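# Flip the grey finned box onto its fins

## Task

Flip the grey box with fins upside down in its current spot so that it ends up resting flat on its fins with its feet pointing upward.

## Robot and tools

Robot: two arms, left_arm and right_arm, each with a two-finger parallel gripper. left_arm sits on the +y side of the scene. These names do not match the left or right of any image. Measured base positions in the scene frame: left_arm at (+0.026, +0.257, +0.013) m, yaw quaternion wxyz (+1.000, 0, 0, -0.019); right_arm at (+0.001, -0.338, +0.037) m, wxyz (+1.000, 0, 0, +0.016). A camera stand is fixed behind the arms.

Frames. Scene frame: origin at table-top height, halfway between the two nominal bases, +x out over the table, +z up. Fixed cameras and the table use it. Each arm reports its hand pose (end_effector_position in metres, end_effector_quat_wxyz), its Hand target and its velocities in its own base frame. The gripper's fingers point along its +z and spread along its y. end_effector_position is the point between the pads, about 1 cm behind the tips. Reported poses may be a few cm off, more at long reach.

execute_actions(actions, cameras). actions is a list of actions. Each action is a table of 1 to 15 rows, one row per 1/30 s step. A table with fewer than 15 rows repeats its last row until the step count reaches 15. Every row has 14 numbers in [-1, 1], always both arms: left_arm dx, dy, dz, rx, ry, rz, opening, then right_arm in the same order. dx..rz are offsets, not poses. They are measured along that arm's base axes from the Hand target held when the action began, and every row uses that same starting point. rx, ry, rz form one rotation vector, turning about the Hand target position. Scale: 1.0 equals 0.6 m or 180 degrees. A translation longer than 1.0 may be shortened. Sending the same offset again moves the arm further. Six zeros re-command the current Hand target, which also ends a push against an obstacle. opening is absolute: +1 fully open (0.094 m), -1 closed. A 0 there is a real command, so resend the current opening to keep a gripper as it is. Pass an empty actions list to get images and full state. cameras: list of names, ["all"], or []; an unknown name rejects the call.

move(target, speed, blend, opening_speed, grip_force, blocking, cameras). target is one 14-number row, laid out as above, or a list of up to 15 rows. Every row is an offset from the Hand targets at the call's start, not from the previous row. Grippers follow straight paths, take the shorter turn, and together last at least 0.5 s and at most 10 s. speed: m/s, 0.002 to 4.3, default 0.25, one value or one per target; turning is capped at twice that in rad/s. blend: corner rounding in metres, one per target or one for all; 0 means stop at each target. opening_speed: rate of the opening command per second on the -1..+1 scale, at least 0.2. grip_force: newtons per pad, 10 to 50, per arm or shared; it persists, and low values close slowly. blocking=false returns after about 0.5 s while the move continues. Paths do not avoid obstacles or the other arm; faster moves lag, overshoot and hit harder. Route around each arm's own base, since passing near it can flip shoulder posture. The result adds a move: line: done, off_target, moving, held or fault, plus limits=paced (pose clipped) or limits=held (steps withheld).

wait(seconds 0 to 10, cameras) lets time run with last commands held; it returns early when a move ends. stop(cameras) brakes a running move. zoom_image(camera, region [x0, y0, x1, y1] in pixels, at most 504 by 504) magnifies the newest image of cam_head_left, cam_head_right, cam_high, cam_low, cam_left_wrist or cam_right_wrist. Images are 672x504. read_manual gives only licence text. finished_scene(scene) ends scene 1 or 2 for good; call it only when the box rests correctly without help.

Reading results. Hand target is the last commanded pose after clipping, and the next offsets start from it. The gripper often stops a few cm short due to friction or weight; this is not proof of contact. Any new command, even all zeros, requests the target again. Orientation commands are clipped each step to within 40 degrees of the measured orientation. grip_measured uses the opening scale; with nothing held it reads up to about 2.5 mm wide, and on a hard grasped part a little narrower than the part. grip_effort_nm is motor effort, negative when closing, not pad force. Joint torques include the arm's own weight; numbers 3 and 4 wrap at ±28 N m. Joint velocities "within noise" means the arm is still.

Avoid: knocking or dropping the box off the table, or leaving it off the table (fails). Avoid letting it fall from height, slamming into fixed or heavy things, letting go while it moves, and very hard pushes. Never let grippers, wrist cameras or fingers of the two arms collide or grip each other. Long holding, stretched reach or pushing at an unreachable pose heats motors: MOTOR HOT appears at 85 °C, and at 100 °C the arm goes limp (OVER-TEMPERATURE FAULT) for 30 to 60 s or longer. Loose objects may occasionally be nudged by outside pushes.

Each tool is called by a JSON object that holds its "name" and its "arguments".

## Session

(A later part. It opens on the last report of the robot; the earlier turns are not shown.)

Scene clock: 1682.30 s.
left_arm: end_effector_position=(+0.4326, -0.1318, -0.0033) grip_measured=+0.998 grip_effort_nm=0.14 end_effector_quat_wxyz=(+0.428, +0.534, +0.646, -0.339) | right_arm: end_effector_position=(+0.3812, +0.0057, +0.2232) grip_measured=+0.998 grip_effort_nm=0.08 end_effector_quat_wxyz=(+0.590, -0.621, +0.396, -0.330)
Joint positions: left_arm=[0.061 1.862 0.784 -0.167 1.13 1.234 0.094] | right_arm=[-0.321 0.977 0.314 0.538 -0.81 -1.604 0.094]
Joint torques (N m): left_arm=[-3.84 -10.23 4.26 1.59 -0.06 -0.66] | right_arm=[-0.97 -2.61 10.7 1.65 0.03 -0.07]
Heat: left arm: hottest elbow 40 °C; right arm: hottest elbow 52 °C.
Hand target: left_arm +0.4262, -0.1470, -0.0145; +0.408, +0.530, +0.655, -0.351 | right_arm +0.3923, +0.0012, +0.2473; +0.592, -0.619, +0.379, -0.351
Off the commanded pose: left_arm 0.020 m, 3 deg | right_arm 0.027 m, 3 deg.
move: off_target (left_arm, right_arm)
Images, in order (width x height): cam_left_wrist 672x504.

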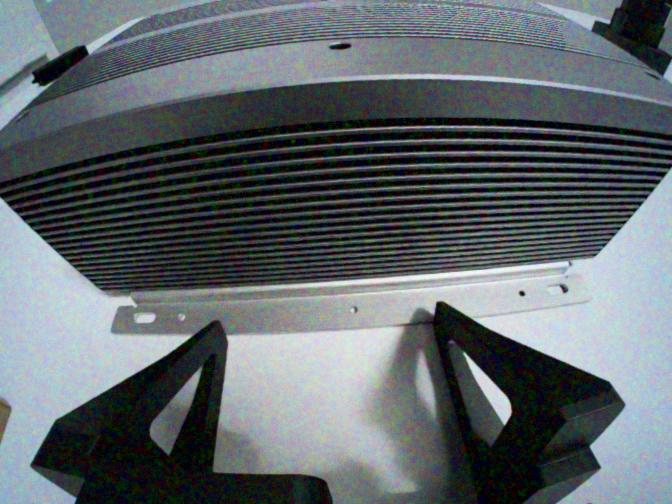

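{"name": "move", "arguments": {"target": [0,0,0,0,0,0,1,0.0628,0.273,-0.1455,0.3036,0.4086,0.2228,-1], "speed": 0.2, "cameras": ["all"]}}

Scene clock: 1752.27 s.
left_arm: end_effector_position=(+0.4326, -0.1318, -0.0033) grip_measured=+0.998 grip_effort_nm=0.14 end_effector_quat_wxyz=(+0.428, +0.534, +0.646, -0.339) | right_arm: end_effector_position=(+0.4306, +0.1586, +0.1634) grip_measured=-0.986 grip_effort_nm=-0.76 end_effector_quat_wxyz=(+0.527, -0.472, +0.540, +0.456)
Joint positions: left_arm=[0.061 1.862 0.784 -0.167 1.13 1.234 0.094] | right_arm=[-0.032 1.648 0.679 0.702 -1.46 -0.27 0.001]
Joint torques (N m): left_arm=[-4.01 -10.29 4.21 1.72 -0.07 -0.68] | right_arm=[0.5 -9.7 5.27 2.26 -0.06 0.02]
Heat: left arm: hottest elbow 39 °C; right arm: hottest elbow 51 °C.
Hand target: left_arm +0.4263, -0.1470, -0.0145; +0.408, +0.530, +0.655, -0.351 | right_arm +0.4300, +0.1649, +0.1601; +0.533, -0.464, +0.534, +0.464
Off the commanded pose: left_arm 0.020 m, 3 deg | right_arm 0.007 m, 2 deg.
move: off_target (left_arm)

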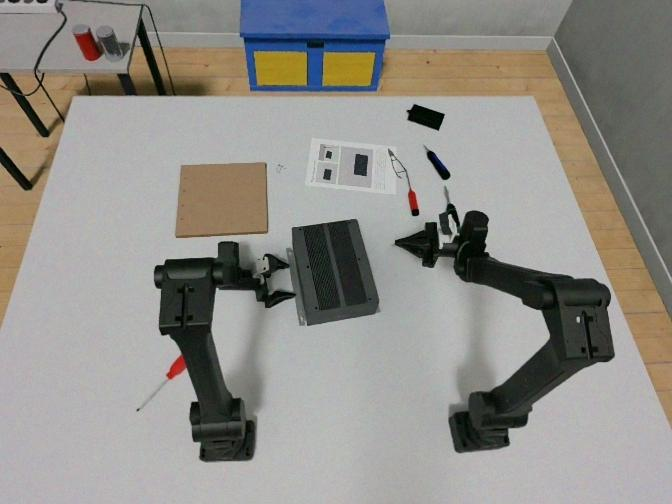

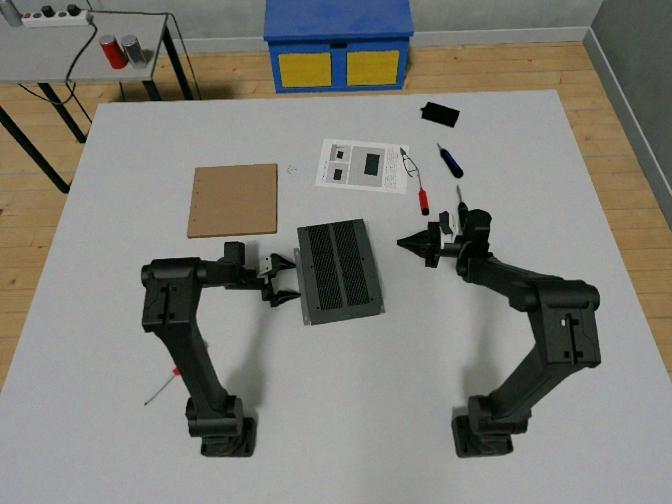

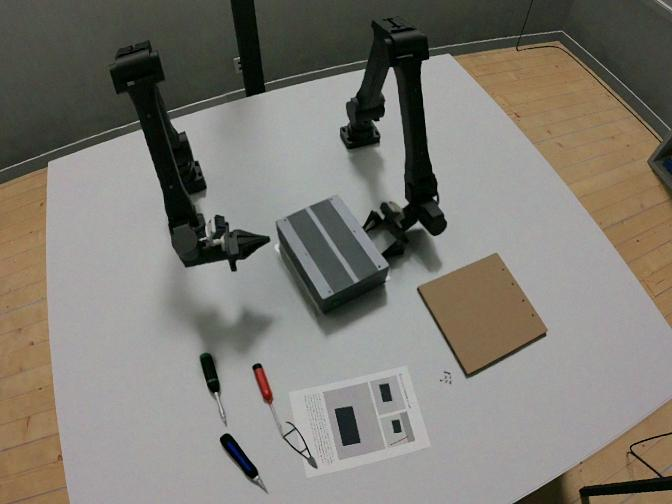

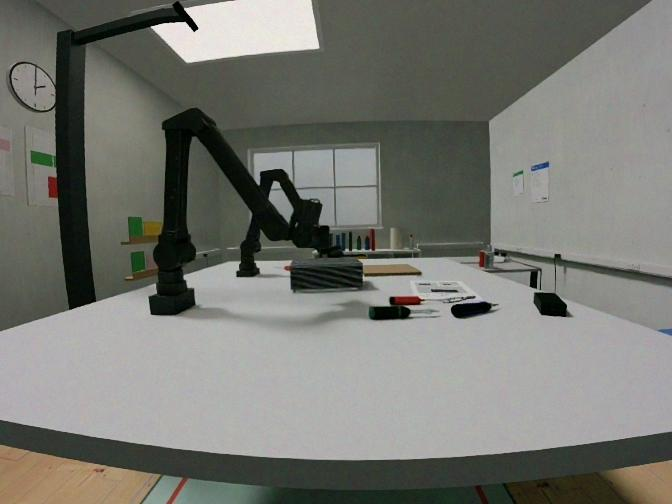

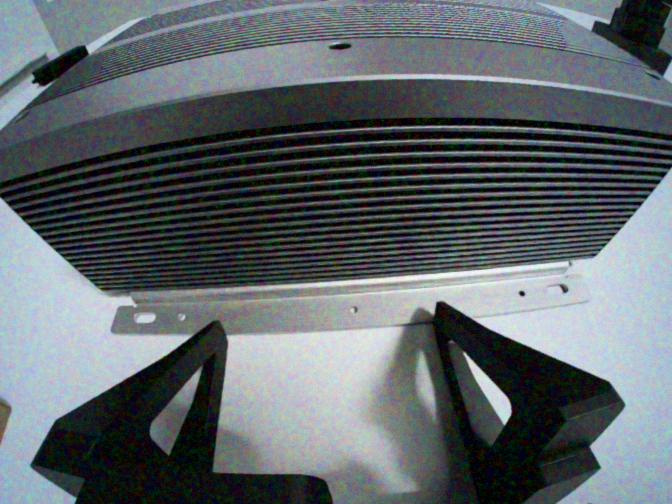

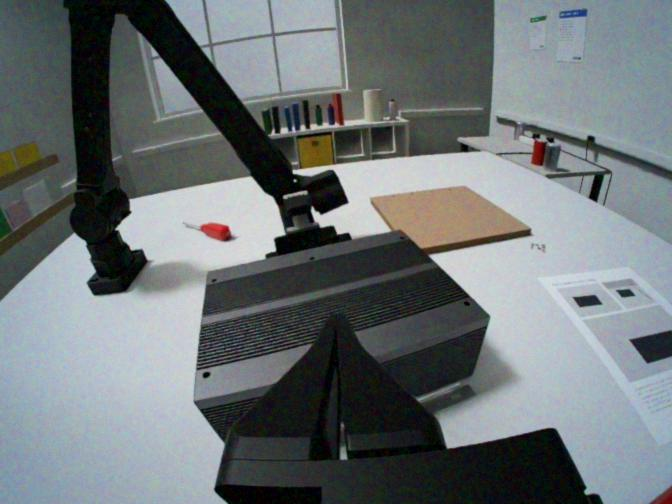

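{"name": "move", "arguments": {"target": [0,0,0,0,0,0,1,0.008,0.0,-0.19,0,0,0,-1], "speed": 0.12, "cameras": ["cam_right_wrist", "cam_low"]}}

{"name": "zoom_image", "arguments": {"camera": "cam_low", "region": [200, 200, 452, 320]}}

Scene clock: 1763.73 s.
left_arm: end_effector_position=(+0.4326, -0.1318, -0.0033) grip_measured=+0.998 grip_effort_nm=0.14 end_effector_quat_wxyz=(+0.428, +0.534, +0.646, -0.339) | right_arm: end_effector_position=(+0.4285, +0.1589, +0.0459) grip_measured=-0.986 grip_effort_nm=-0.76 end_effector_quat_wxyz=(+0.526, -0.463, +0.544, +0.462)
Joint positions: left_arm=[0.061 1.862 0.784 -0.167 1.13 1.234 0.094] | right_arm=[-0.032 2.042 0.672 1.192 -1.455 -0.161 0.001]
Joint torques (N m): left_arm=[-3.9 -10.23 4.25 1.73 -0.06 -0.68] | right_arm=[-0.15 -11.52 4 2.22 -0.03 0.05]
Heat: left arm: hottest elbow 39 °C; right arm: hottest elbow 48 °C.
Hand target: left_arm +0.4263, -0.1470, -0.0145; +0.408, +0.530, +0.655, -0.351 | right_arm +0.4348, +0.1650, +0.0461; +0.533, -0.464, +0.534, +0.464
Off the commanded pose: left_arm 0.020 m, 3 deg | right_arm 0.009 m, 1 deg.
move: off_target (left_arm)
Images, in order (width x height): cam_low 672x504, cam_right_wrist 672x504.

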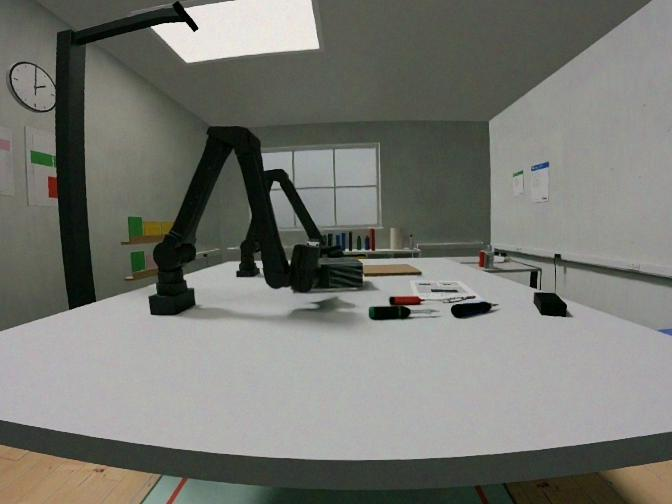

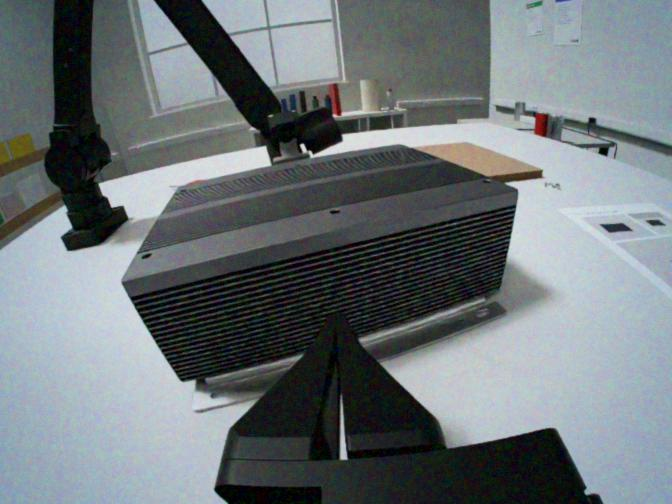

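Scaled by 2.000.

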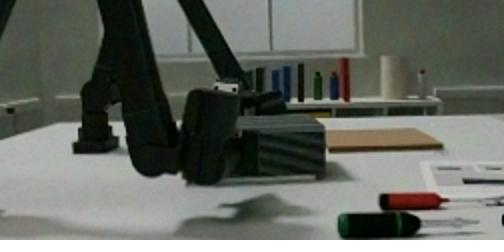

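{"name": "move", "arguments": {"target": [0,0,0,0,0,0,1,0.0303,0.0767,0.0,0,0,0,-1], "speed": 0.06, "cameras": ["cam_right_wrist"]}}

{"name": "zoom_image", "arguments": {"camera": "cam_right_wrist", "region": [200, 200, 480, 400]}}

Scene clock: 1804.77 s.
left_arm: end_effector_position=(+0.4326, -0.1318, -0.0033) grip_measured=+0.998 grip_effort_nm=0.14 end_effector_quat_wxyz=(+0.428, +0.534, +0.646, -0.339) | right_arm: end_effector_position=(+0.4486, +0.2048, +0.0464) grip_measured=-0.986 grip_effort_nm=-0.76 end_effector_quat_wxyz=(+0.531, -0.460, +0.540, +0.463)
Joint positions: left_arm=[0.061 1.862 0.784 -0.167 1.13 1.234 0.094] | right_arm=[0.078 2.098 0.735 1.332 -1.344 -0.017 0.001]
Joint torques (N m): left_arm=[-4.01 -10.23 4.23 1.72 -0.06 -0.69] | right_arm=[0.15 -12.22 4.05 2.19 0.08 0.09]
Heat: left arm: hottest elbow 38 °C; right arm: hottest elbow 41 °C.
Hand target: left_arm +0.4263, -0.1470, -0.0145; +0.408, +0.530, +0.655, -0.351 | right_arm +0.4532, +0.2110, +0.0462; +0.533, -0.464, +0.534, +0.464
Off the commanded pose: left_arm 0.020 m, 3 deg | right_arm 0.008 m, 1 deg.
move: off_target (left_arm)
Images, in order (width x height): cam_right_wrist 672x504.

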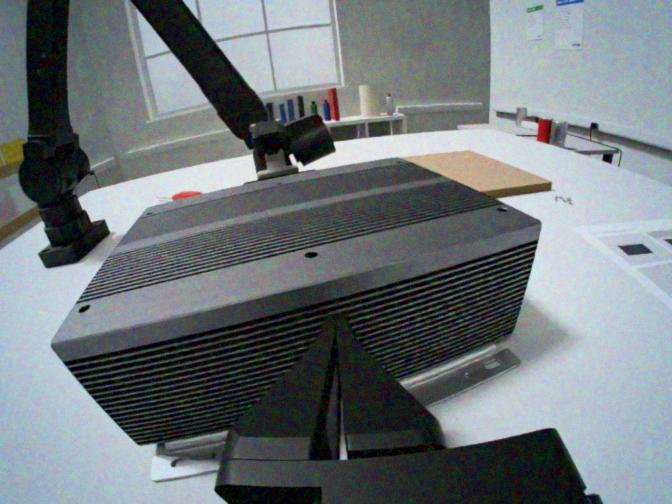

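Scaled by 1.800 from the camera's 672x504 image, which has a finer 960x720 frame.

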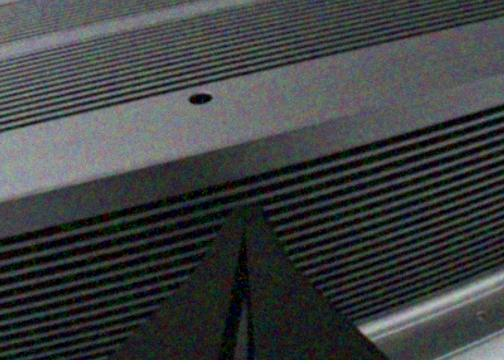

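{"name": "move", "arguments": {"target": [0.0015,-0.008,0,0,0,0,1,-0.005,0.04,0.012,0,0,0,-1], "speed": 0.04, "cameras": ["cam_right_wrist","cam_left_wrist"]}}

Scene clock: 1818.60 s.
left_arm: end_effector_position=(+0.4331, -0.1325, -0.0032) grip_measured=+0.998 grip_effort_nm=0.14 end_effector_quat_wxyz=(+0.430, +0.531, +0.647, -0.338) | right_arm: end_effector_position=(+0.4527, +0.2155, +0.0461) grip_measured=-0.986 grip_effort_nm=-0.76 end_effector_quat_wxyz=(+0.536, -0.450, +0.549, +0.456)
Joint positions: left_arm=[0.059 1.861 0.779 -0.145 1.129 1.215 0.094] | right_arm=[0.106 2.098 0.735 1.332 -1.286 -0.011 0.001]
Joint torques (N m): left_arm=[-4.78 -10.29 4.42 1.78 -0.21 -0.73] | right_arm=[2.55 -14.27 3.54 2.03 0 0.03]
Heat: left arm: hottest elbow 38 °C; right arm: hottest elbow 40 °C.
Hand target: left_arm +0.4272, -0.1519, -0.0145; +0.408, +0.530, +0.655, -0.351 | right_arm +0.4502, +0.2350, +0.0534; +0.533, -0.464, +0.534, +0.464
Off the commanded pose: left_arm 0.023 m, 3 deg | right_arm 0.021 m, 3 deg.
move: off_target (left_arm, right_arm)
Images, in order (width x height): cam_left_wrist 672x504, cam_right_wrist 672x504.

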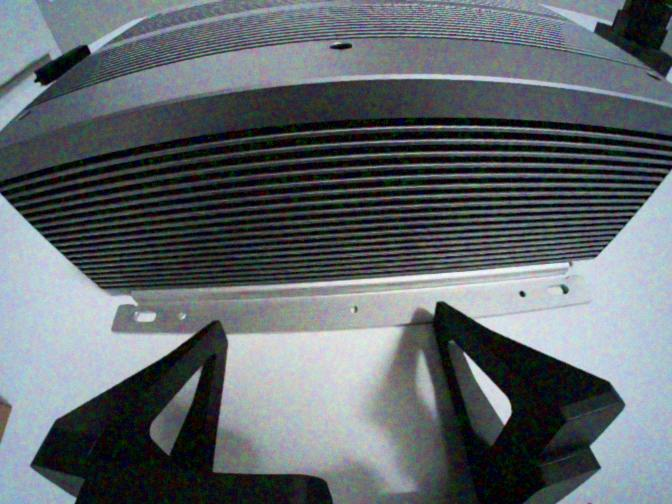

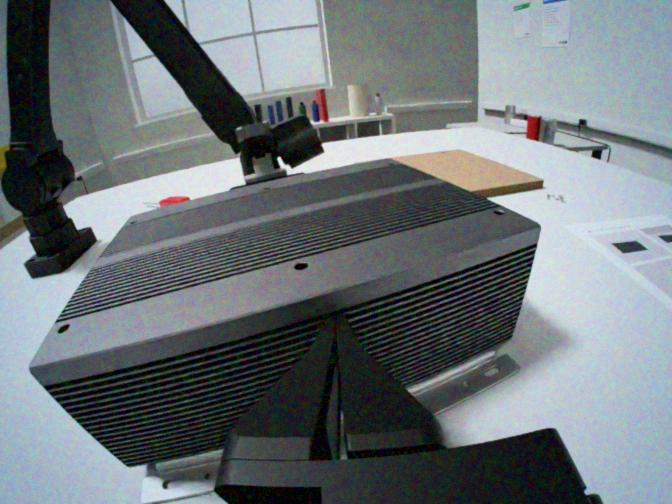

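{"name": "move", "arguments": {"target": [0.002,-0.016,0,0,0,0,1,-0.017,0.035,0.025,0,0,0,-1], "speed": 0.04, "cameras": ["cam_right_wrist"]}}

Scene clock: 1825.80 s.
left_arm: end_effector_position=(+0.4333, -0.1332, -0.0031) grip_measured=+0.998 grip_effort_nm=0.13 end_effector_quat_wxyz=(+0.432, +0.527, +0.651, -0.335) | right_arm: end_effector_position=(+0.4579, +0.2162, +0.0562) grip_measured=-0.986 grip_effort_nm=-0.76 end_effector_quat_wxyz=(+0.549, -0.436, +0.561, +0.441)
Joint positions: left_arm=[0.056 1.857 0.767 -0.106 1.124 1.18 0.094] | right_arm=[0.113 2.064 0.718 1.321 -1.225 -0.007 0.001]
Joint torques (N m): left_arm=[-6.65 -9.88 4.85 1.91 -0.29 -0.82] | right_arm=[5.66 -14.74 2.71 1.72 -0.62 0.01]
Heat: left arm: hottest elbow 38 °C; right arm: hottest elbow 40 °C.
Hand target: left_arm +0.4283, -0.1615, -0.0146; +0.408, +0.530, +0.655, -0.351 | right_arm +0.4398, +0.2561, +0.0683; +0.533, -0.464, +0.534, +0.464
Off the commanded pose: left_arm 0.031 m, 3 deg | right_arm 0.045 m, 5 deg.
move: off_target (left_arm, right_arm)
Images, in order (width x height): cam_right_wrist 672x504.

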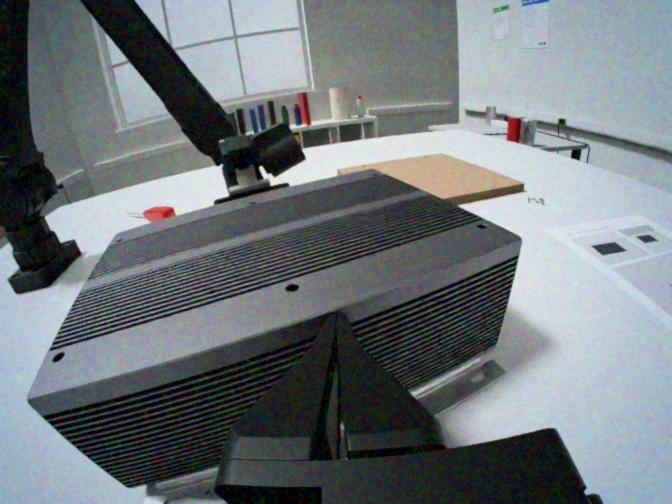

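{"name": "move", "arguments": {"target": [0,0,0,0,0,0,1,0.003,-0.09,-0.042,0,0,0,-1], "speed": 0.05, "cameras": ["cam_right_wrist","cam_left_wrist"]}}

Scene clock: 1861.27 s.
left_arm: end_effector_position=(+0.4347, -0.1394, -0.0031) grip_measured=+0.998 grip_effort_nm=0.13 end_effector_quat_wxyz=(+0.430, +0.528, +0.651, -0.335) | right_arm: end_effector_position=(+0.4394, +0.2064, +0.0458) grip_measured=-0.986 grip_effort_nm=-0.76 end_effector_quat_wxyz=(+0.529, -0.464, +0.536, +0.467)
Joint positions: left_arm=[0.04 1.857 0.767 -0.083 1.115 1.154 0.094] | right_arm=[0.082 2.099 0.718 1.363 -1.355 -0.007 0.001]
Joint torques (N m): left_arm=[-5.25 -9.82 4.86 1.51 0 -0.62] | right_arm=[-1.49 -11.93 2.62 2.09 -0.25 -0.04]
Heat: left arm: hottest elbow 38 °C; right arm: hottest elbow 38 °C.
Hand target: left_arm +0.4284, -0.1615, -0.0146; +0.408, +0.530, +0.655, -0.351 | right_arm +0.4417, +0.2020, +0.0432; +0.533, -0.464, +0.534, +0.464
Off the commanded pose: left_arm 0.026 m, 3 deg | right_arm 0.006 m, 1 deg.
move: off_target (left_arm)
Images, in order (width x height): cam_left_wrist 672x504, cam_right_wrist 672x504.

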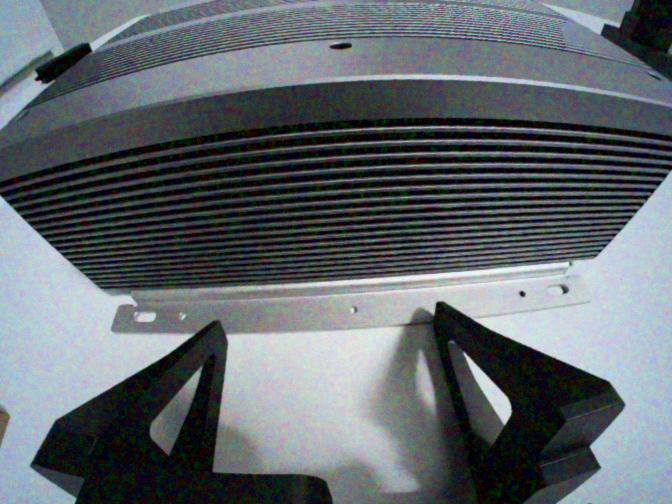

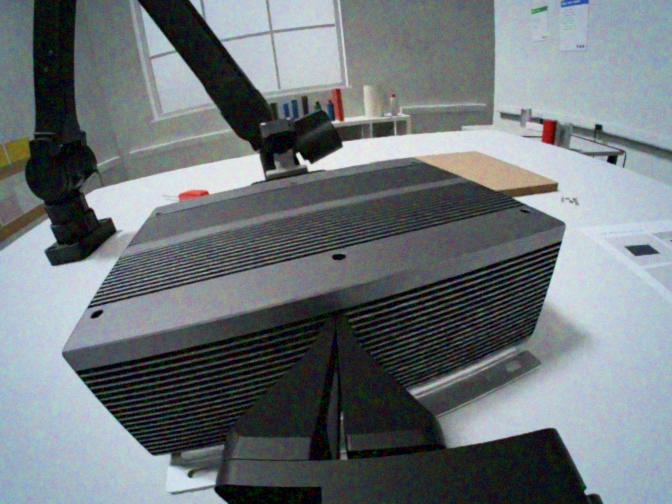

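{"name": "move", "arguments": {"target": [-0.007,-0.0217,0,0,0,-0.0095,1,-0.0373,0.0718,0,0,0,0.0318,-1], "speed": 0.04, "cameras": ["cam_right_wrist"]}}

Scene clock: 1882.17 s.
left_arm: end_effector_position=(+0.4346, -0.1400, -0.0029) grip_measured=+0.998 grip_effort_nm=0.13 end_effector_quat_wxyz=(+0.430, +0.529, +0.651, -0.335) | right_arm: end_effector_position=(+0.4388, +0.2074, +0.0458) grip_measured=-0.986 grip_effort_nm=-0.76 end_effector_quat_wxyz=(+0.529, -0.465, +0.534, +0.467)
Joint positions: left_arm=[0.039 1.856 0.767 -0.083 1.114 1.154 0.094] | right_arm=[0.085 2.101 0.718 1.367 -1.355 -0.007 0.001]
Joint torques (N m): left_arm=[-7.59 -9.82 4.85 1.29 0.05 -0.57] | right_arm=[5.89 -12.1 2.45 2.37 -0.56 -0.06]
Heat: left arm: hottest elbow 38 °C; right arm: hottest elbow 37 °C.
Hand target: left_arm +0.4242, -0.1745, -0.0145; +0.402, +0.540, +0.647, -0.357 | right_arm +0.4192, +0.2451, +0.0431; +0.509, -0.490, +0.510, +0.490
Off the commanded pose: left_arm 0.038 m, 4 deg | right_arm 0.043 m, 5 deg.
move: off_target (left_arm, right_arm)
Images, in order (width x height): cam_right_wrist 672x504.

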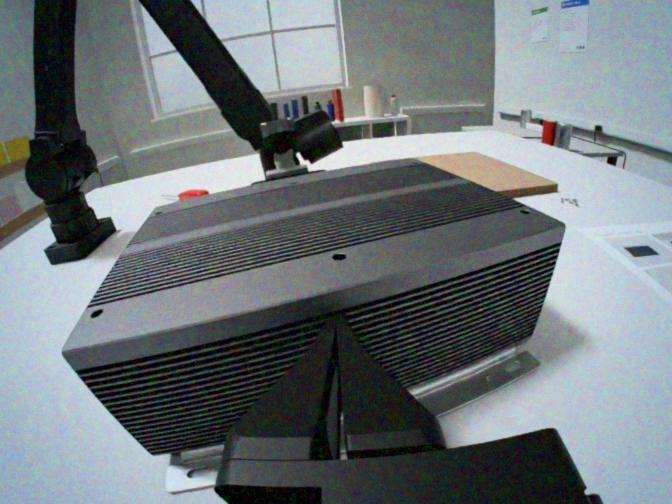

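{"name": "move", "arguments": {"target": [-0.0155,-0.035,0,0,0,-0.0159,1,-0.0257,0.0412,0,0,0,0.0191,-1], "speed": 0.04, "cameras": ["cam_right_wrist"]}}

Scene clock: 1891.80 s.
left_arm: end_effector_position=(+0.4344, -0.1409, -0.0024) grip_measured=+0.998 grip_effort_nm=0.13 end_effector_quat_wxyz=(+0.427, +0.531, +0.652, -0.333) | right_arm: end_effector_position=(+0.4384, +0.2080, +0.0460) grip_measured=-0.986 grip_effort_nm=-0.76 end_effector_quat_wxyz=(+0.529, -0.466, +0.533, +0.467)
Joint positions: left_arm=[0.035 1.851 0.767 -0.09 1.106 1.154 0.094] | right_arm=[0.086 2.101 0.718 1.37 -1.355 -0.007 0.001]
Joint torques (N m): left_arm=[-10.87 -10.17 4.56 1.1 0.47 -0.4] | right_arm=[9.76 -12.34 1.7 2.37 -0.94 -0.08]
Heat: left arm: hottest elbow 38 °C; right arm: hottest elbow 37 °C.
Hand target: left_arm +0.4149, -0.1956, -0.0145; +0.393, +0.556, +0.633, -0.367 | right_arm +0.4039, +0.2698, +0.0432; +0.495, -0.505, +0.495, +0.505
Off the commanded pose: left_arm 0.059 m, 7 deg | right_arm 0.071 m, 9 deg.
move: off_target (left_arm, right_arm)
Images, in order (width x height): cam_right_wrist 672x504.

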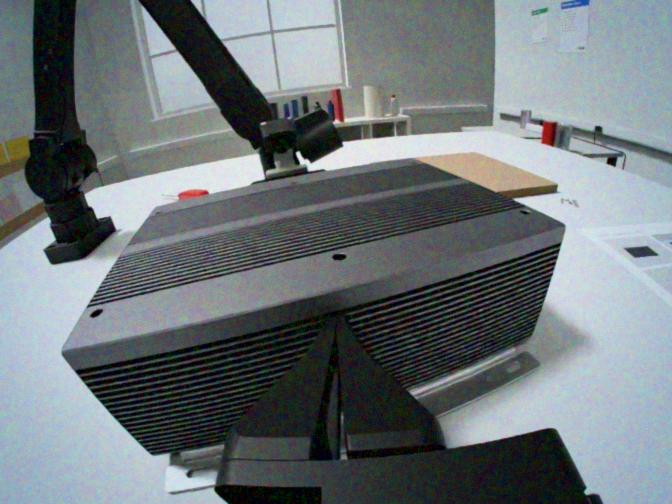

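{"name": "move", "arguments": {"target": [0,0,0,0,0,0,1,0,0,0.0333,0,0,0,-1], "speed": 0.03, "cameras": ["cam_right_wrist"]}}

Scene clock: 1897.60 s.
left_arm: end_effector_position=(+0.4344, -0.1409, -0.0025) grip_measured=+0.998 grip_effort_nm=0.13 end_effector_quat_wxyz=(+0.427, +0.531, +0.652, -0.332) | right_arm: end_effector_position=(+0.4360, +0.2077, +0.0500) grip_measured=-0.986 grip_effort_nm=-0.76 end_effector_quat_wxyz=(+0.527, -0.463, +0.537, +0.469)
Joint positions: left_arm=[0.035 1.851 0.767 -0.09 1.105 1.154 0.094] | right_arm=[0.086 2.082 0.706 1.352 -1.352 -0.007 0.001]
Joint torques (N m): left_arm=[-10.87 -9.76 4.63 0.98 0.46 -0.41] | right_arm=[9.93 -15.27 1.95 1.7 -1.06 0.07]
Heat: left arm: hottest elbow 38 °C; right arm: hottest elbow 37 °C.
Hand target: left_arm +0.4149, -0.1955, -0.0145; +0.393, +0.556, +0.634, -0.367 | right_arm +0.4040, +0.2698, +0.0632; +0.495, -0.505, +0.495, +0.505
Off the commanded pose: left_arm 0.059 m, 7 deg | right_arm 0.071 m, 9 deg.
move: off_target (left_arm, right_arm)
Images, in order (width x height): cam_right_wrist 672x504.

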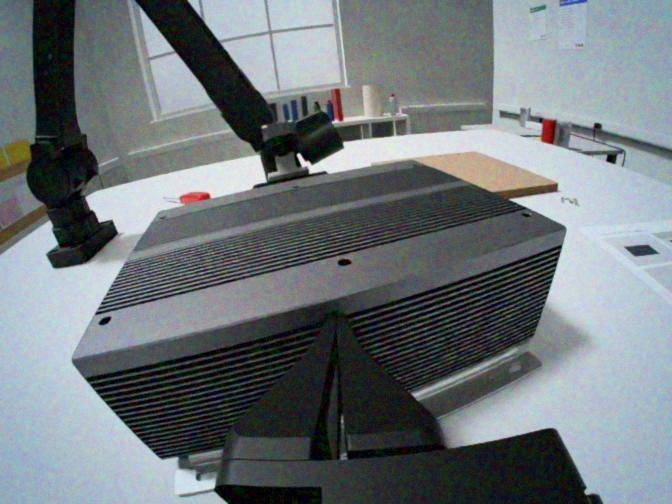

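{"name": "move", "arguments": {"target": [-0.014,-0.032,0,0,0,-0.0145,1,-0.0234,0.033,0.012,0,0,0.016,-1], "speed": 0.03, "cameras": ["cam_right_wrist","cam_left_wrist"]}}

{"name": "zoom_image", "arguments": {"camera": "cam_right_wrist", "region": [200, 200, 480, 400]}}

Scene clock: 1905.07 s.
left_arm: end_effector_position=(+0.4337, -0.1416, -0.0025) grip_measured=+0.998 grip_effort_nm=0.13 end_effector_quat_wxyz=(+0.423, +0.533, +0.655, -0.329) | right_arm: end_effector_position=(+0.4328, +0.2078, +0.0544) grip_measured=-0.986 grip_effort_nm=-0.76 end_effector_quat_wxyz=(+0.525, -0.462, +0.538, +0.471)
Joint positions: left_arm=[0.031 1.845 0.767 -0.101 1.093 1.158 0.094] | right_arm=[0.087 2.064 0.695 1.341 -1.354 -0.006 0.001]
Joint torques (N m): left_arm=[-13.63 -9.58 4.46 0.75 1.06 -0.28] | right_arm=[13.57 -15.33 1.85 1.62 -1.49 0.03]
Heat: left arm: hottest elbow 38 °C; right arm: hottest elbow 37 °C.
Hand target: left_arm +0.4065, -0.2146, -0.0146; +0.385, +0.570, +0.621, -0.376 | right_arm +0.3899, +0.2896, +0.0704; +0.482, -0.518, +0.482, +0.517
Off the commanded pose: left_arm 0.079 m, 9 deg | right_arm 0.094 m, 12 deg.
move: off_target (left_arm, right_arm)
Images, in order (width x height): cam_left_wrist 672x504, cam_right_wrist 672x504.

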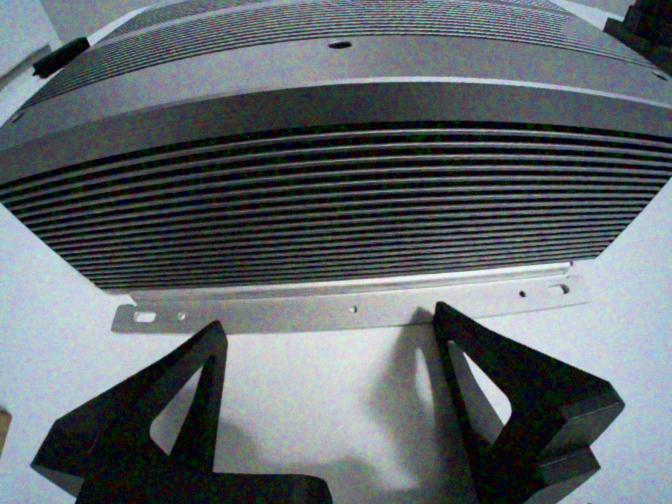

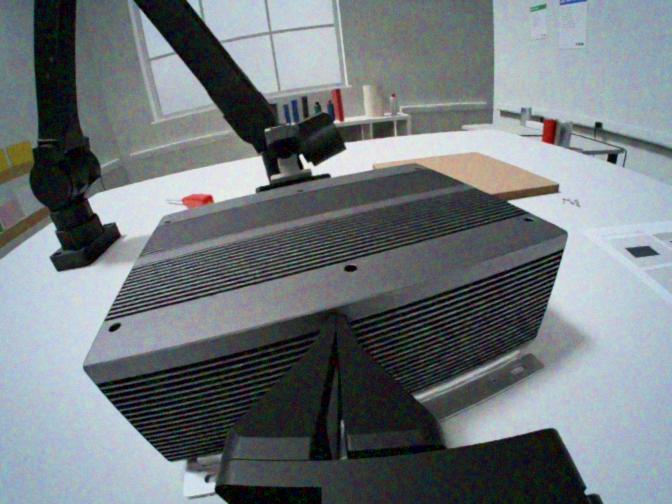

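Scaled by 1.800 from the camera's 672x504 image, which has a finer 960x720 frame.

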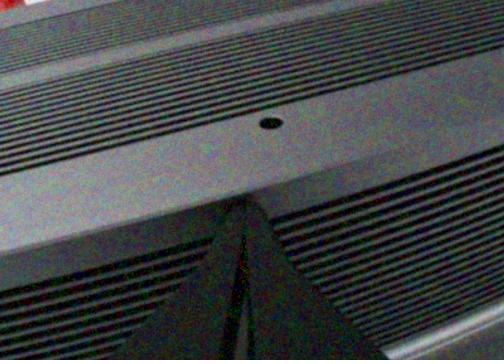

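{"name": "move", "arguments": {"target": [0.0293,0.0623,0,0,0,0.0286,1,0.0533,-0.0623,-0.064,0,0,-0.0318,-1], "speed": 0.04, "cameras": ["cam_right_wrist"]}}

{"name": "zoom_image", "arguments": {"camera": "cam_right_wrist", "region": [200, 200, 480, 400]}}

Scene clock: 1969.70 s.
left_arm: end_effector_position=(+0.4336, -0.1411, -0.0020) grip_measured=+0.998 grip_effort_nm=0.13 end_effector_quat_wxyz=(+0.421, +0.534, +0.655, -0.329) | right_arm: end_effector_position=(+0.4395, +0.2083, +0.0402) grip_measured=-0.986 grip_effort_nm=-0.76 end_effector_quat_wxyz=(+0.532, -0.466, +0.532, +0.465)
Joint positions: left_arm=[0.032 1.843 0.77 -0.116 1.09 1.168 0.094] | right_arm=[0.087 2.123 0.725 1.394 -1.351 -0.006 0.001]
Joint torques (N m): left_arm=[-7.36 -8.7 4.97 2.35 0.98 -0.68] | right_arm=[6.89 -10.58 3.28 1.91 -0.53 -0.08]
Heat: left arm: hottest elbow 38 °C; right arm: hottest elbow 36 °C.
Hand target: left_arm +0.4240, -0.1773, -0.0147; +0.401, +0.542, +0.646, -0.358 | right_arm +0.4218, +0.2522, +0.0319; +0.507, -0.493, +0.507, +0.492
Off the commanded pose: left_arm 0.039 m, 4 deg | right_arm 0.048 m, 6 deg.
move: off_target (left_arm, right_arm)
Images, in order (width x height): cam_right_wrist 672x504.

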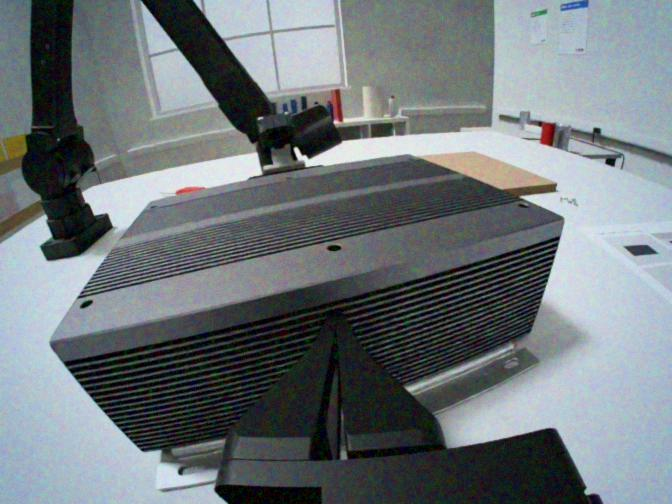

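Scaled by 1.800 from the camera's 672x504 image, which has a finer 960x720 frame.

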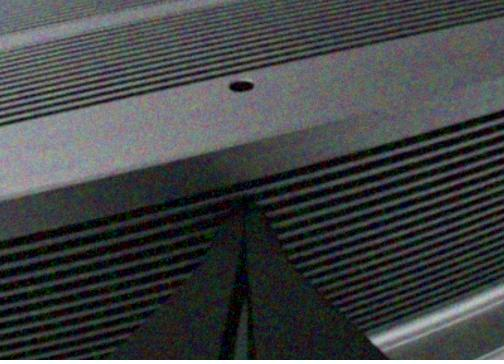

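{"name": "move", "arguments": {"target": [-0.0367,-0.0758,0,0,0,-0.035,1,-0.0553,0.0812,0.0,0,0,0.0382,-1], "speed": 0.04, "cameras": ["cam_right_wrist"]}}

Scene clock: 1978.33 s.
left_arm: end_effector_position=(+0.4325, -0.1423, -0.0023) grip_measured=+0.998 grip_effort_nm=0.13 end_effector_quat_wxyz=(+0.421, +0.536, +0.654, -0.329) | right_arm: end_effector_position=(+0.4389, +0.2094, +0.0404) grip_measured=-0.986 grip_effort_nm=-0.76 end_effector_quat_wxyz=(+0.533, -0.468, +0.530, +0.465)
Joint positions: left_arm=[0.029 1.843 0.769 -0.119 1.09 1.172 0.094] | right_arm=[0.089 2.124 0.725 1.399 -1.352 -0.006 0.001]
Joint torques (N m): left_arm=[-14.92 -9.52 4.16 0.94 1.21 -0.32] | right_arm=[14.68 -11.46 1.77 2.17 -1.68 -0.05]
Heat: left arm: hottest elbow 38 °C; right arm: hottest elbow 36 °C.
Hand target: left_arm +0.4020, -0.2227, -0.0146; +0.381, +0.577, +0.615, -0.380 | right_arm +0.3887, +0.3010, +0.0320; +0.477, -0.523, +0.477, +0.522
Off the commanded pose: left_arm 0.087 m, 10 deg | right_arm 0.105 m, 13 deg.
move: off_target (left_arm, right_arm)
Images, in order (width x height): cam_right_wrist 672x504.

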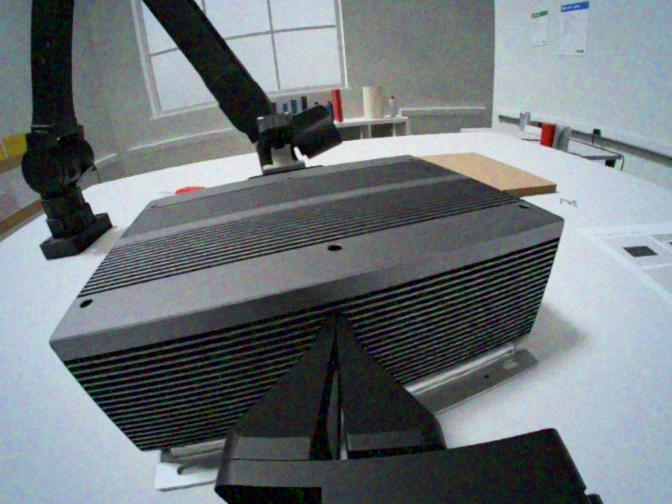

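{"name": "move", "arguments": {"target": [0.0,0,0,0,0,0,1,0.0,0.0,0.03,0,0,0,-1], "speed": 0.03}}

{"name": "move", "arguments": {"target": [0.0,0,0,0,0,0,1,0.0,0.0,0.015,0,0,0,-1], "speed": 0.03, "cameras": ["cam_right_wrist"]}}

{"name": "zoom_image", "arguments": {"camera": "cam_right_wrist", "region": [200, 200, 480, 400]}}

Scene clock: 1985.83 s.
left_arm: end_effector_position=(+0.4325, -0.1423, -0.0023) grip_measured=+0.998 grip_effort_nm=0.13 end_effector_quat_wxyz=(+0.421, +0.536, +0.653, -0.329) | right_arm: end_effector_position=(+0.4388, +0.2094, +0.0406) grip_measured=-0.986 grip_effort_nm=-0.76 end_effector_quat_wxyz=(+0.530, -0.466, +0.533, +0.467)
Joint positions: left_arm=[0.029 1.843 0.769 -0.119 1.09 1.173 0.094] | right_arm=[0.089 2.12 0.724 1.386 -1.352 -0.006 0.001]
Joint torques (N m): left_arm=[-14.97 -9.52 4.11 0.94 1.21 -0.33] | right_arm=[14.45 -15.15 1.29 1.52 -1.59 0.02]
Heat: left arm: hottest elbow 38 °C; right arm: hottest elbow 35 °C.
Hand target: left_arm +0.4020, -0.2227, -0.0146; +0.381, +0.577, +0.615, -0.380 | right_arm +0.3886, +0.3010, +0.0499; +0.477, -0.523, +0.477, +0.522
Off the commanded pose: left_arm 0.087 m, 10 deg | right_arm 0.105 m, 13 deg.
move: off_target (left_arm, right_arm)

Scene clock: 1986.90 s.
left_arm: end_effector_position=(+0.4325, -0.1423, -0.0023) grip_measured=+0.998 grip_effort_nm=0.13 end_effector_quat_wxyz=(+0.421, +0.536, +0.653, -0.329) | right_arm: end_effector_position=(+0.4373, +0.2091, +0.0427) grip_measured=-0.986 grip_effort_nm=-0.76 end_effector_quat_wxyz=(+0.526, -0.462, +0.538, +0.470)
Joint positions: left_arm=[0.029 1.843 0.769 -0.119 1.09 1.173 0.094] | right_arm=[0.089 2.106 0.716 1.365 -1.35 -0.006 0.001]
Joint torques (N m): left_arm=[-14.92 -9.58 4.15 0.99 1.21 -0.32] | right_arm=[14.33 -15.79 1.59 1.7 -1.72 0.03]
Heat: left arm: hottest elbow 38 °C; right arm: hottest elbow 35 °C.
Hand target: left_arm +0.4020, -0.2227, -0.0146; +0.381, +0.577, +0.615, -0.380 | right_arm +0.3887, +0.3009, +0.0590; +0.477, -0.523, +0.477, +0.522
Off the commanded pose: left_arm 0.087 m, 10 deg | right_arm 0.105 m, 13 deg.
move: off_target (left_arm, right_arm)
Images, in order (width x height): cam_right_wrist 672x504.

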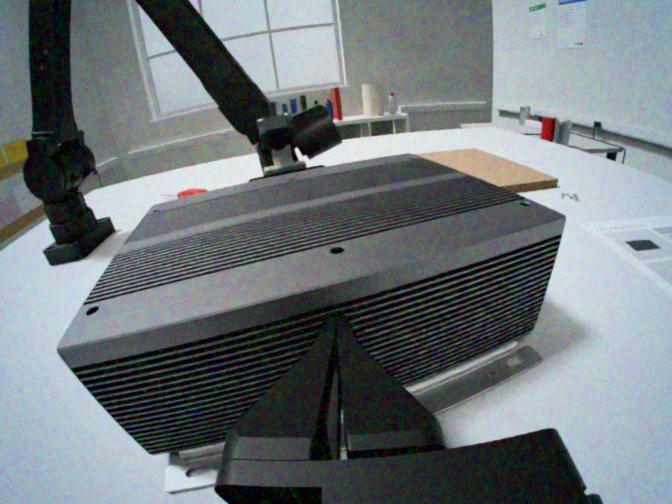

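Scaled by 1.800 from the camera's 672x504 image, which has a finer 960x720 frame.

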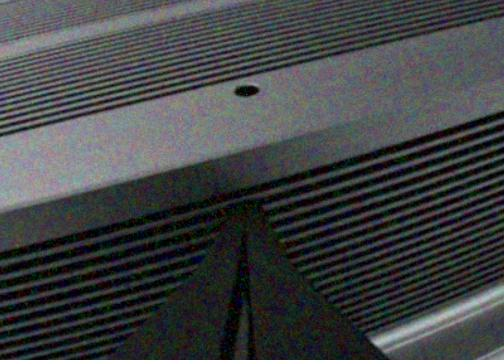

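{"name": "move", "arguments": {"target": [-0.034,-0.0555,0,0,0,-0.0271,1,-0.0477,0.0562,0.015,0,0,0.0286,-1], "speed": 0.03, "cameras": ["cam_right_wrist"]}}

{"name": "zoom_image", "arguments": {"camera": "cam_right_wrist", "region": [200, 200, 480, 400]}}

Scene clock: 2000.60 s.
left_arm: end_effector_position=(+0.4202, -0.1569, -0.0002) grip_measured=+0.998 grip_effort_nm=0.12 end_effector_quat_wxyz=(+0.414, +0.570, +0.631, -0.325) | right_arm: end_effector_position=(+0.4302, +0.2166, +0.0739) grip_measured=-0.986 grip_effort_nm=-0.76 end_effector_quat_wxyz=(+0.534, -0.480, +0.517, +0.466)
Joint positions: left_arm=[-0.008 1.823 0.763 -0.17 1.078 1.255 0.094] | right_arm=[0.106 2.02 0.695 1.349 -1.36 -0.009 0.001]
Joint torques (N m): left_arm=[-18.14 -8.7 4.23 1.26 1.7 -0.8] | right_arm=[18.84 -12.86 1.46 0.94 -2.24 -0.06]
Heat: left arm: hottest elbow 38 °C; right arm: hottest elbow 35 °C.
Hand target: left_arm +0.3816, -0.2560, -0.0146; +0.365, +0.602, +0.590, -0.395 | right_arm +0.3601, +0.3346, +0.0679; +0.453, -0.543, +0.453, +0.543
Off the commanded pose: left_arm 0.107 m, 12 deg | right_arm 0.137 m, 16 deg.
move: off_target (left_arm, right_arm)
Images, in order (width x height): cam_right_wrist 672x504.

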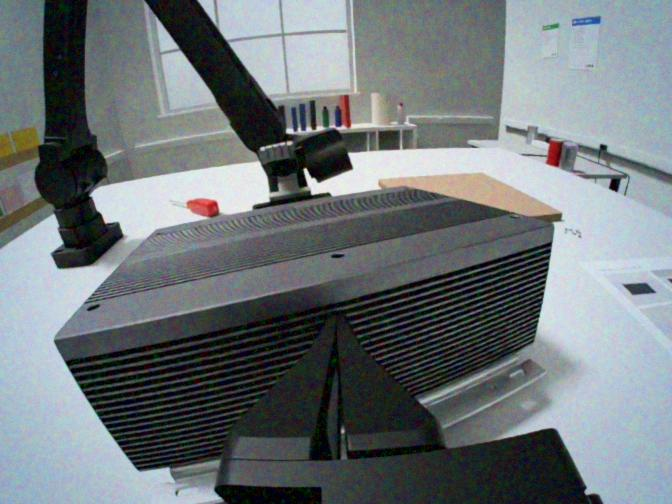

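Scaled by 1.800 from the camera's 672x504 image, which has a finer 960x720 frame.

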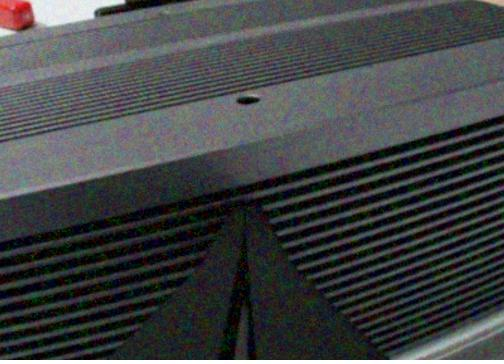

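{"name": "wait", "arguments": {"seconds": 0.2, "cameras": ["cam_left_wrist", "cam_low", "cam_high"]}}

{"name": "zoom_image", "arguments": {"camera": "cam_low", "region": [200, 200, 452, 320]}}

Scene clock: 2009.73 s.
left_arm: end_effector_position=(+0.4202, -0.1569, -0.0002) grip_measured=+0.998 grip_effort_nm=0.12 end_effector_quat_wxyz=(+0.414, +0.570, +0.631, -0.325) | right_arm: end_effector_position=(+0.4302, +0.2166, +0.0739) grip_measured=-0.986 grip_effort_nm=-0.76 end_effector_quat_wxyz=(+0.534, -0.480, +0.517, +0.466)
Joint positions: left_arm=[-0.008 1.823 0.763 -0.17 1.078 1.255 0.094] | right_arm=[0.106 2.02 0.695 1.349 -1.36 -0.009 0.001]
Joint torques (N m): left_arm=[-17.9 -8.59 4.22 1.29 1.7 -0.78] | right_arm=[18.78 -12.22 1.42 1.07 -2.26 -0.03]
Heat: left arm: hottest elbow 38 °C; right arm: hottest elbow 35 °C.
Hand target: left_arm +0.3816, -0.2560, -0.0146; +0.365, +0.602, +0.590, -0.395 | right_arm +0.3601, +0.3346, +0.0679; +0.453, -0.543, +0.453, +0.543
Tool commands: left_gripper/opening=+1.0 right_gripper/opening=-1.0
Off the commanded pose: left_arm 0.107 m, 12 deg | right_arm 0.137 m, 16 deg.
wait: 0.20 s; at rest from the start
Images, in order (width x height): cam_high 672x504, cam_low 672x504, cam_left_wrist 672x504.

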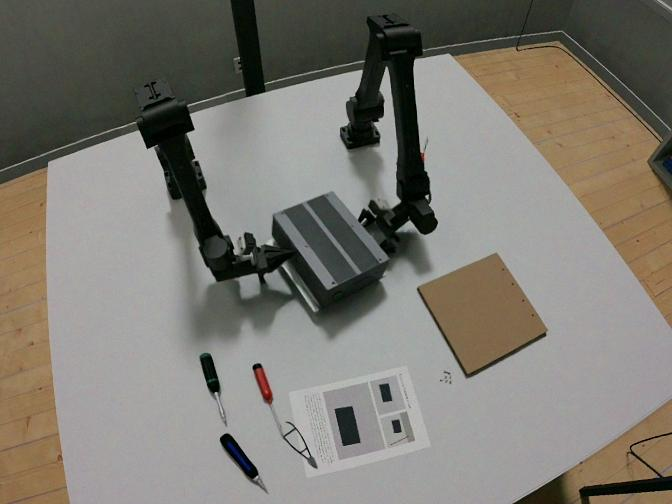

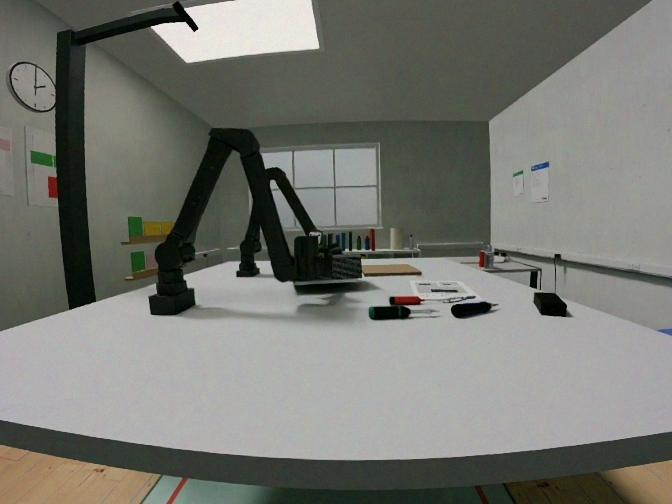

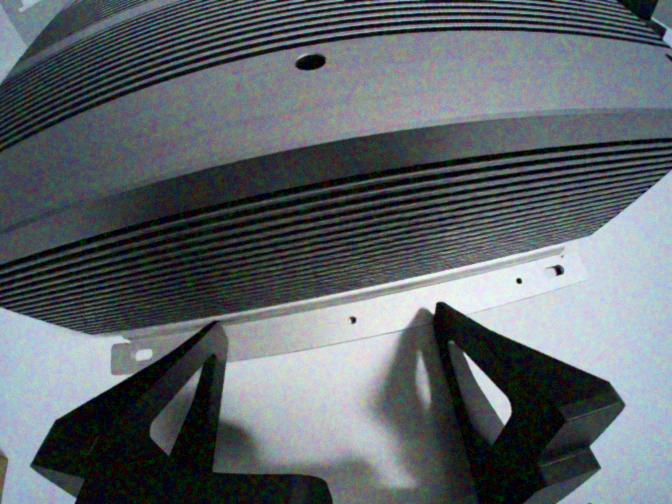

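Scaled by 2.000.

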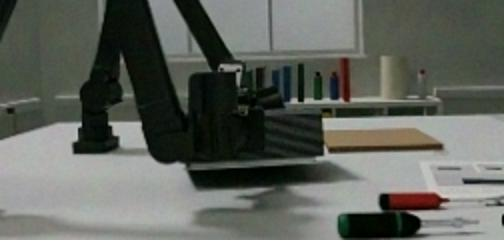

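{"name": "zoom_image", "arguments": {"camera": "cam_left_wrist", "region": [130, 260, 330, 420]}}

{"name": "zoom_image", "arguments": {"camera": "cam_left_wrist", "region": [370, 240, 570, 400]}}

Scaled by 2.520 from the camera's 672x504 image, which has a finer 960x720 frame.

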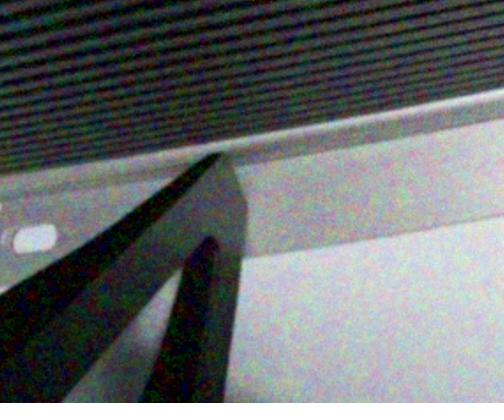

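Scaled by 2.520 from the camera's 672x504 image, which has a finer 960x720 frame.

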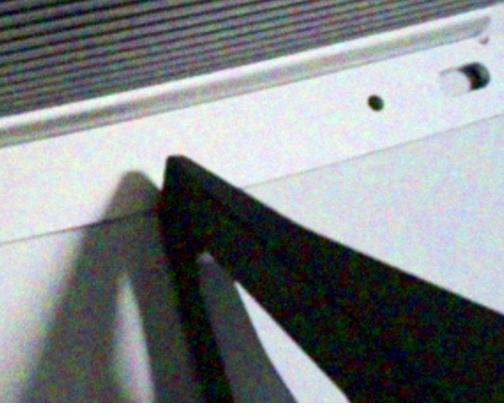

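{"name": "move", "arguments": {"target": [0.0302,0.0488,0,0,0,0.0239,1,0.0427,-0.0497,-0.0333,0,0,-0.0255,-1], "speed": 0.03, "cameras": ["cam_right_wrist","cam_left_wrist"]}}

Scene clock: 2130.37 s.
left_arm: end_effector_position=(+0.4169, -0.1571, -0.0002) grip_measured=+0.998 grip_effort_nm=0.12 end_effector_quat_wxyz=(+0.412, +0.567, +0.633, -0.328) | right_arm: end_effector_position=(+0.4374, +0.2095, +0.0513) grip_measured=-0.986 grip_effort_nm=-0.75 end_effector_quat_wxyz=(+0.533, -0.464, +0.536, +0.462)
Joint positions: left_arm=[-0.008 1.819 0.755 -0.169 1.079 1.25 0.094] | right_arm=[0.091 2.077 0.705 1.349 -1.337 -0.023 0.001]
Joint torques (N m): left_arm=[-13.16 -7.36 5.85 2.29 1.53 -1.12] | right_arm=[14.51 -12.04 2.55 2.17 -2.38 0.03]
Heat: left arm: hottest elbow 37 °C; right arm: hottest wrist yaw 38 °C.
Hand target: left_arm +0.3997, -0.2268, -0.0146; +0.379, +0.580, +0.612, -0.382 | right_arm +0.3856, +0.3048, +0.0479; +0.474, -0.525, +0.474, +0.524
Off the commanded pose: left_arm 0.073 m, 8 deg | right_arm 0.108 m, 14 deg.
move: off_target (left_arm, right_arm)
Images, in order (width x height): cam_left_wrist 672x504, cam_right_wrist 672x504.

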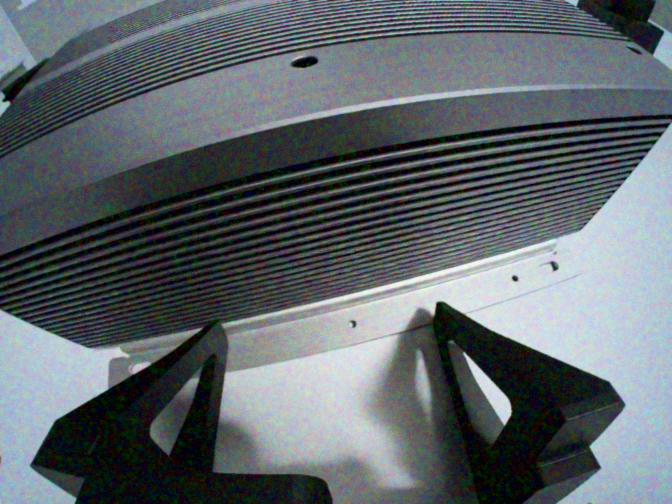

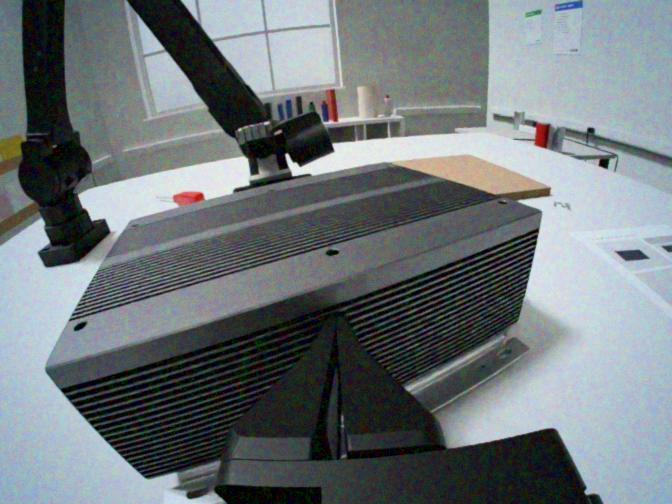

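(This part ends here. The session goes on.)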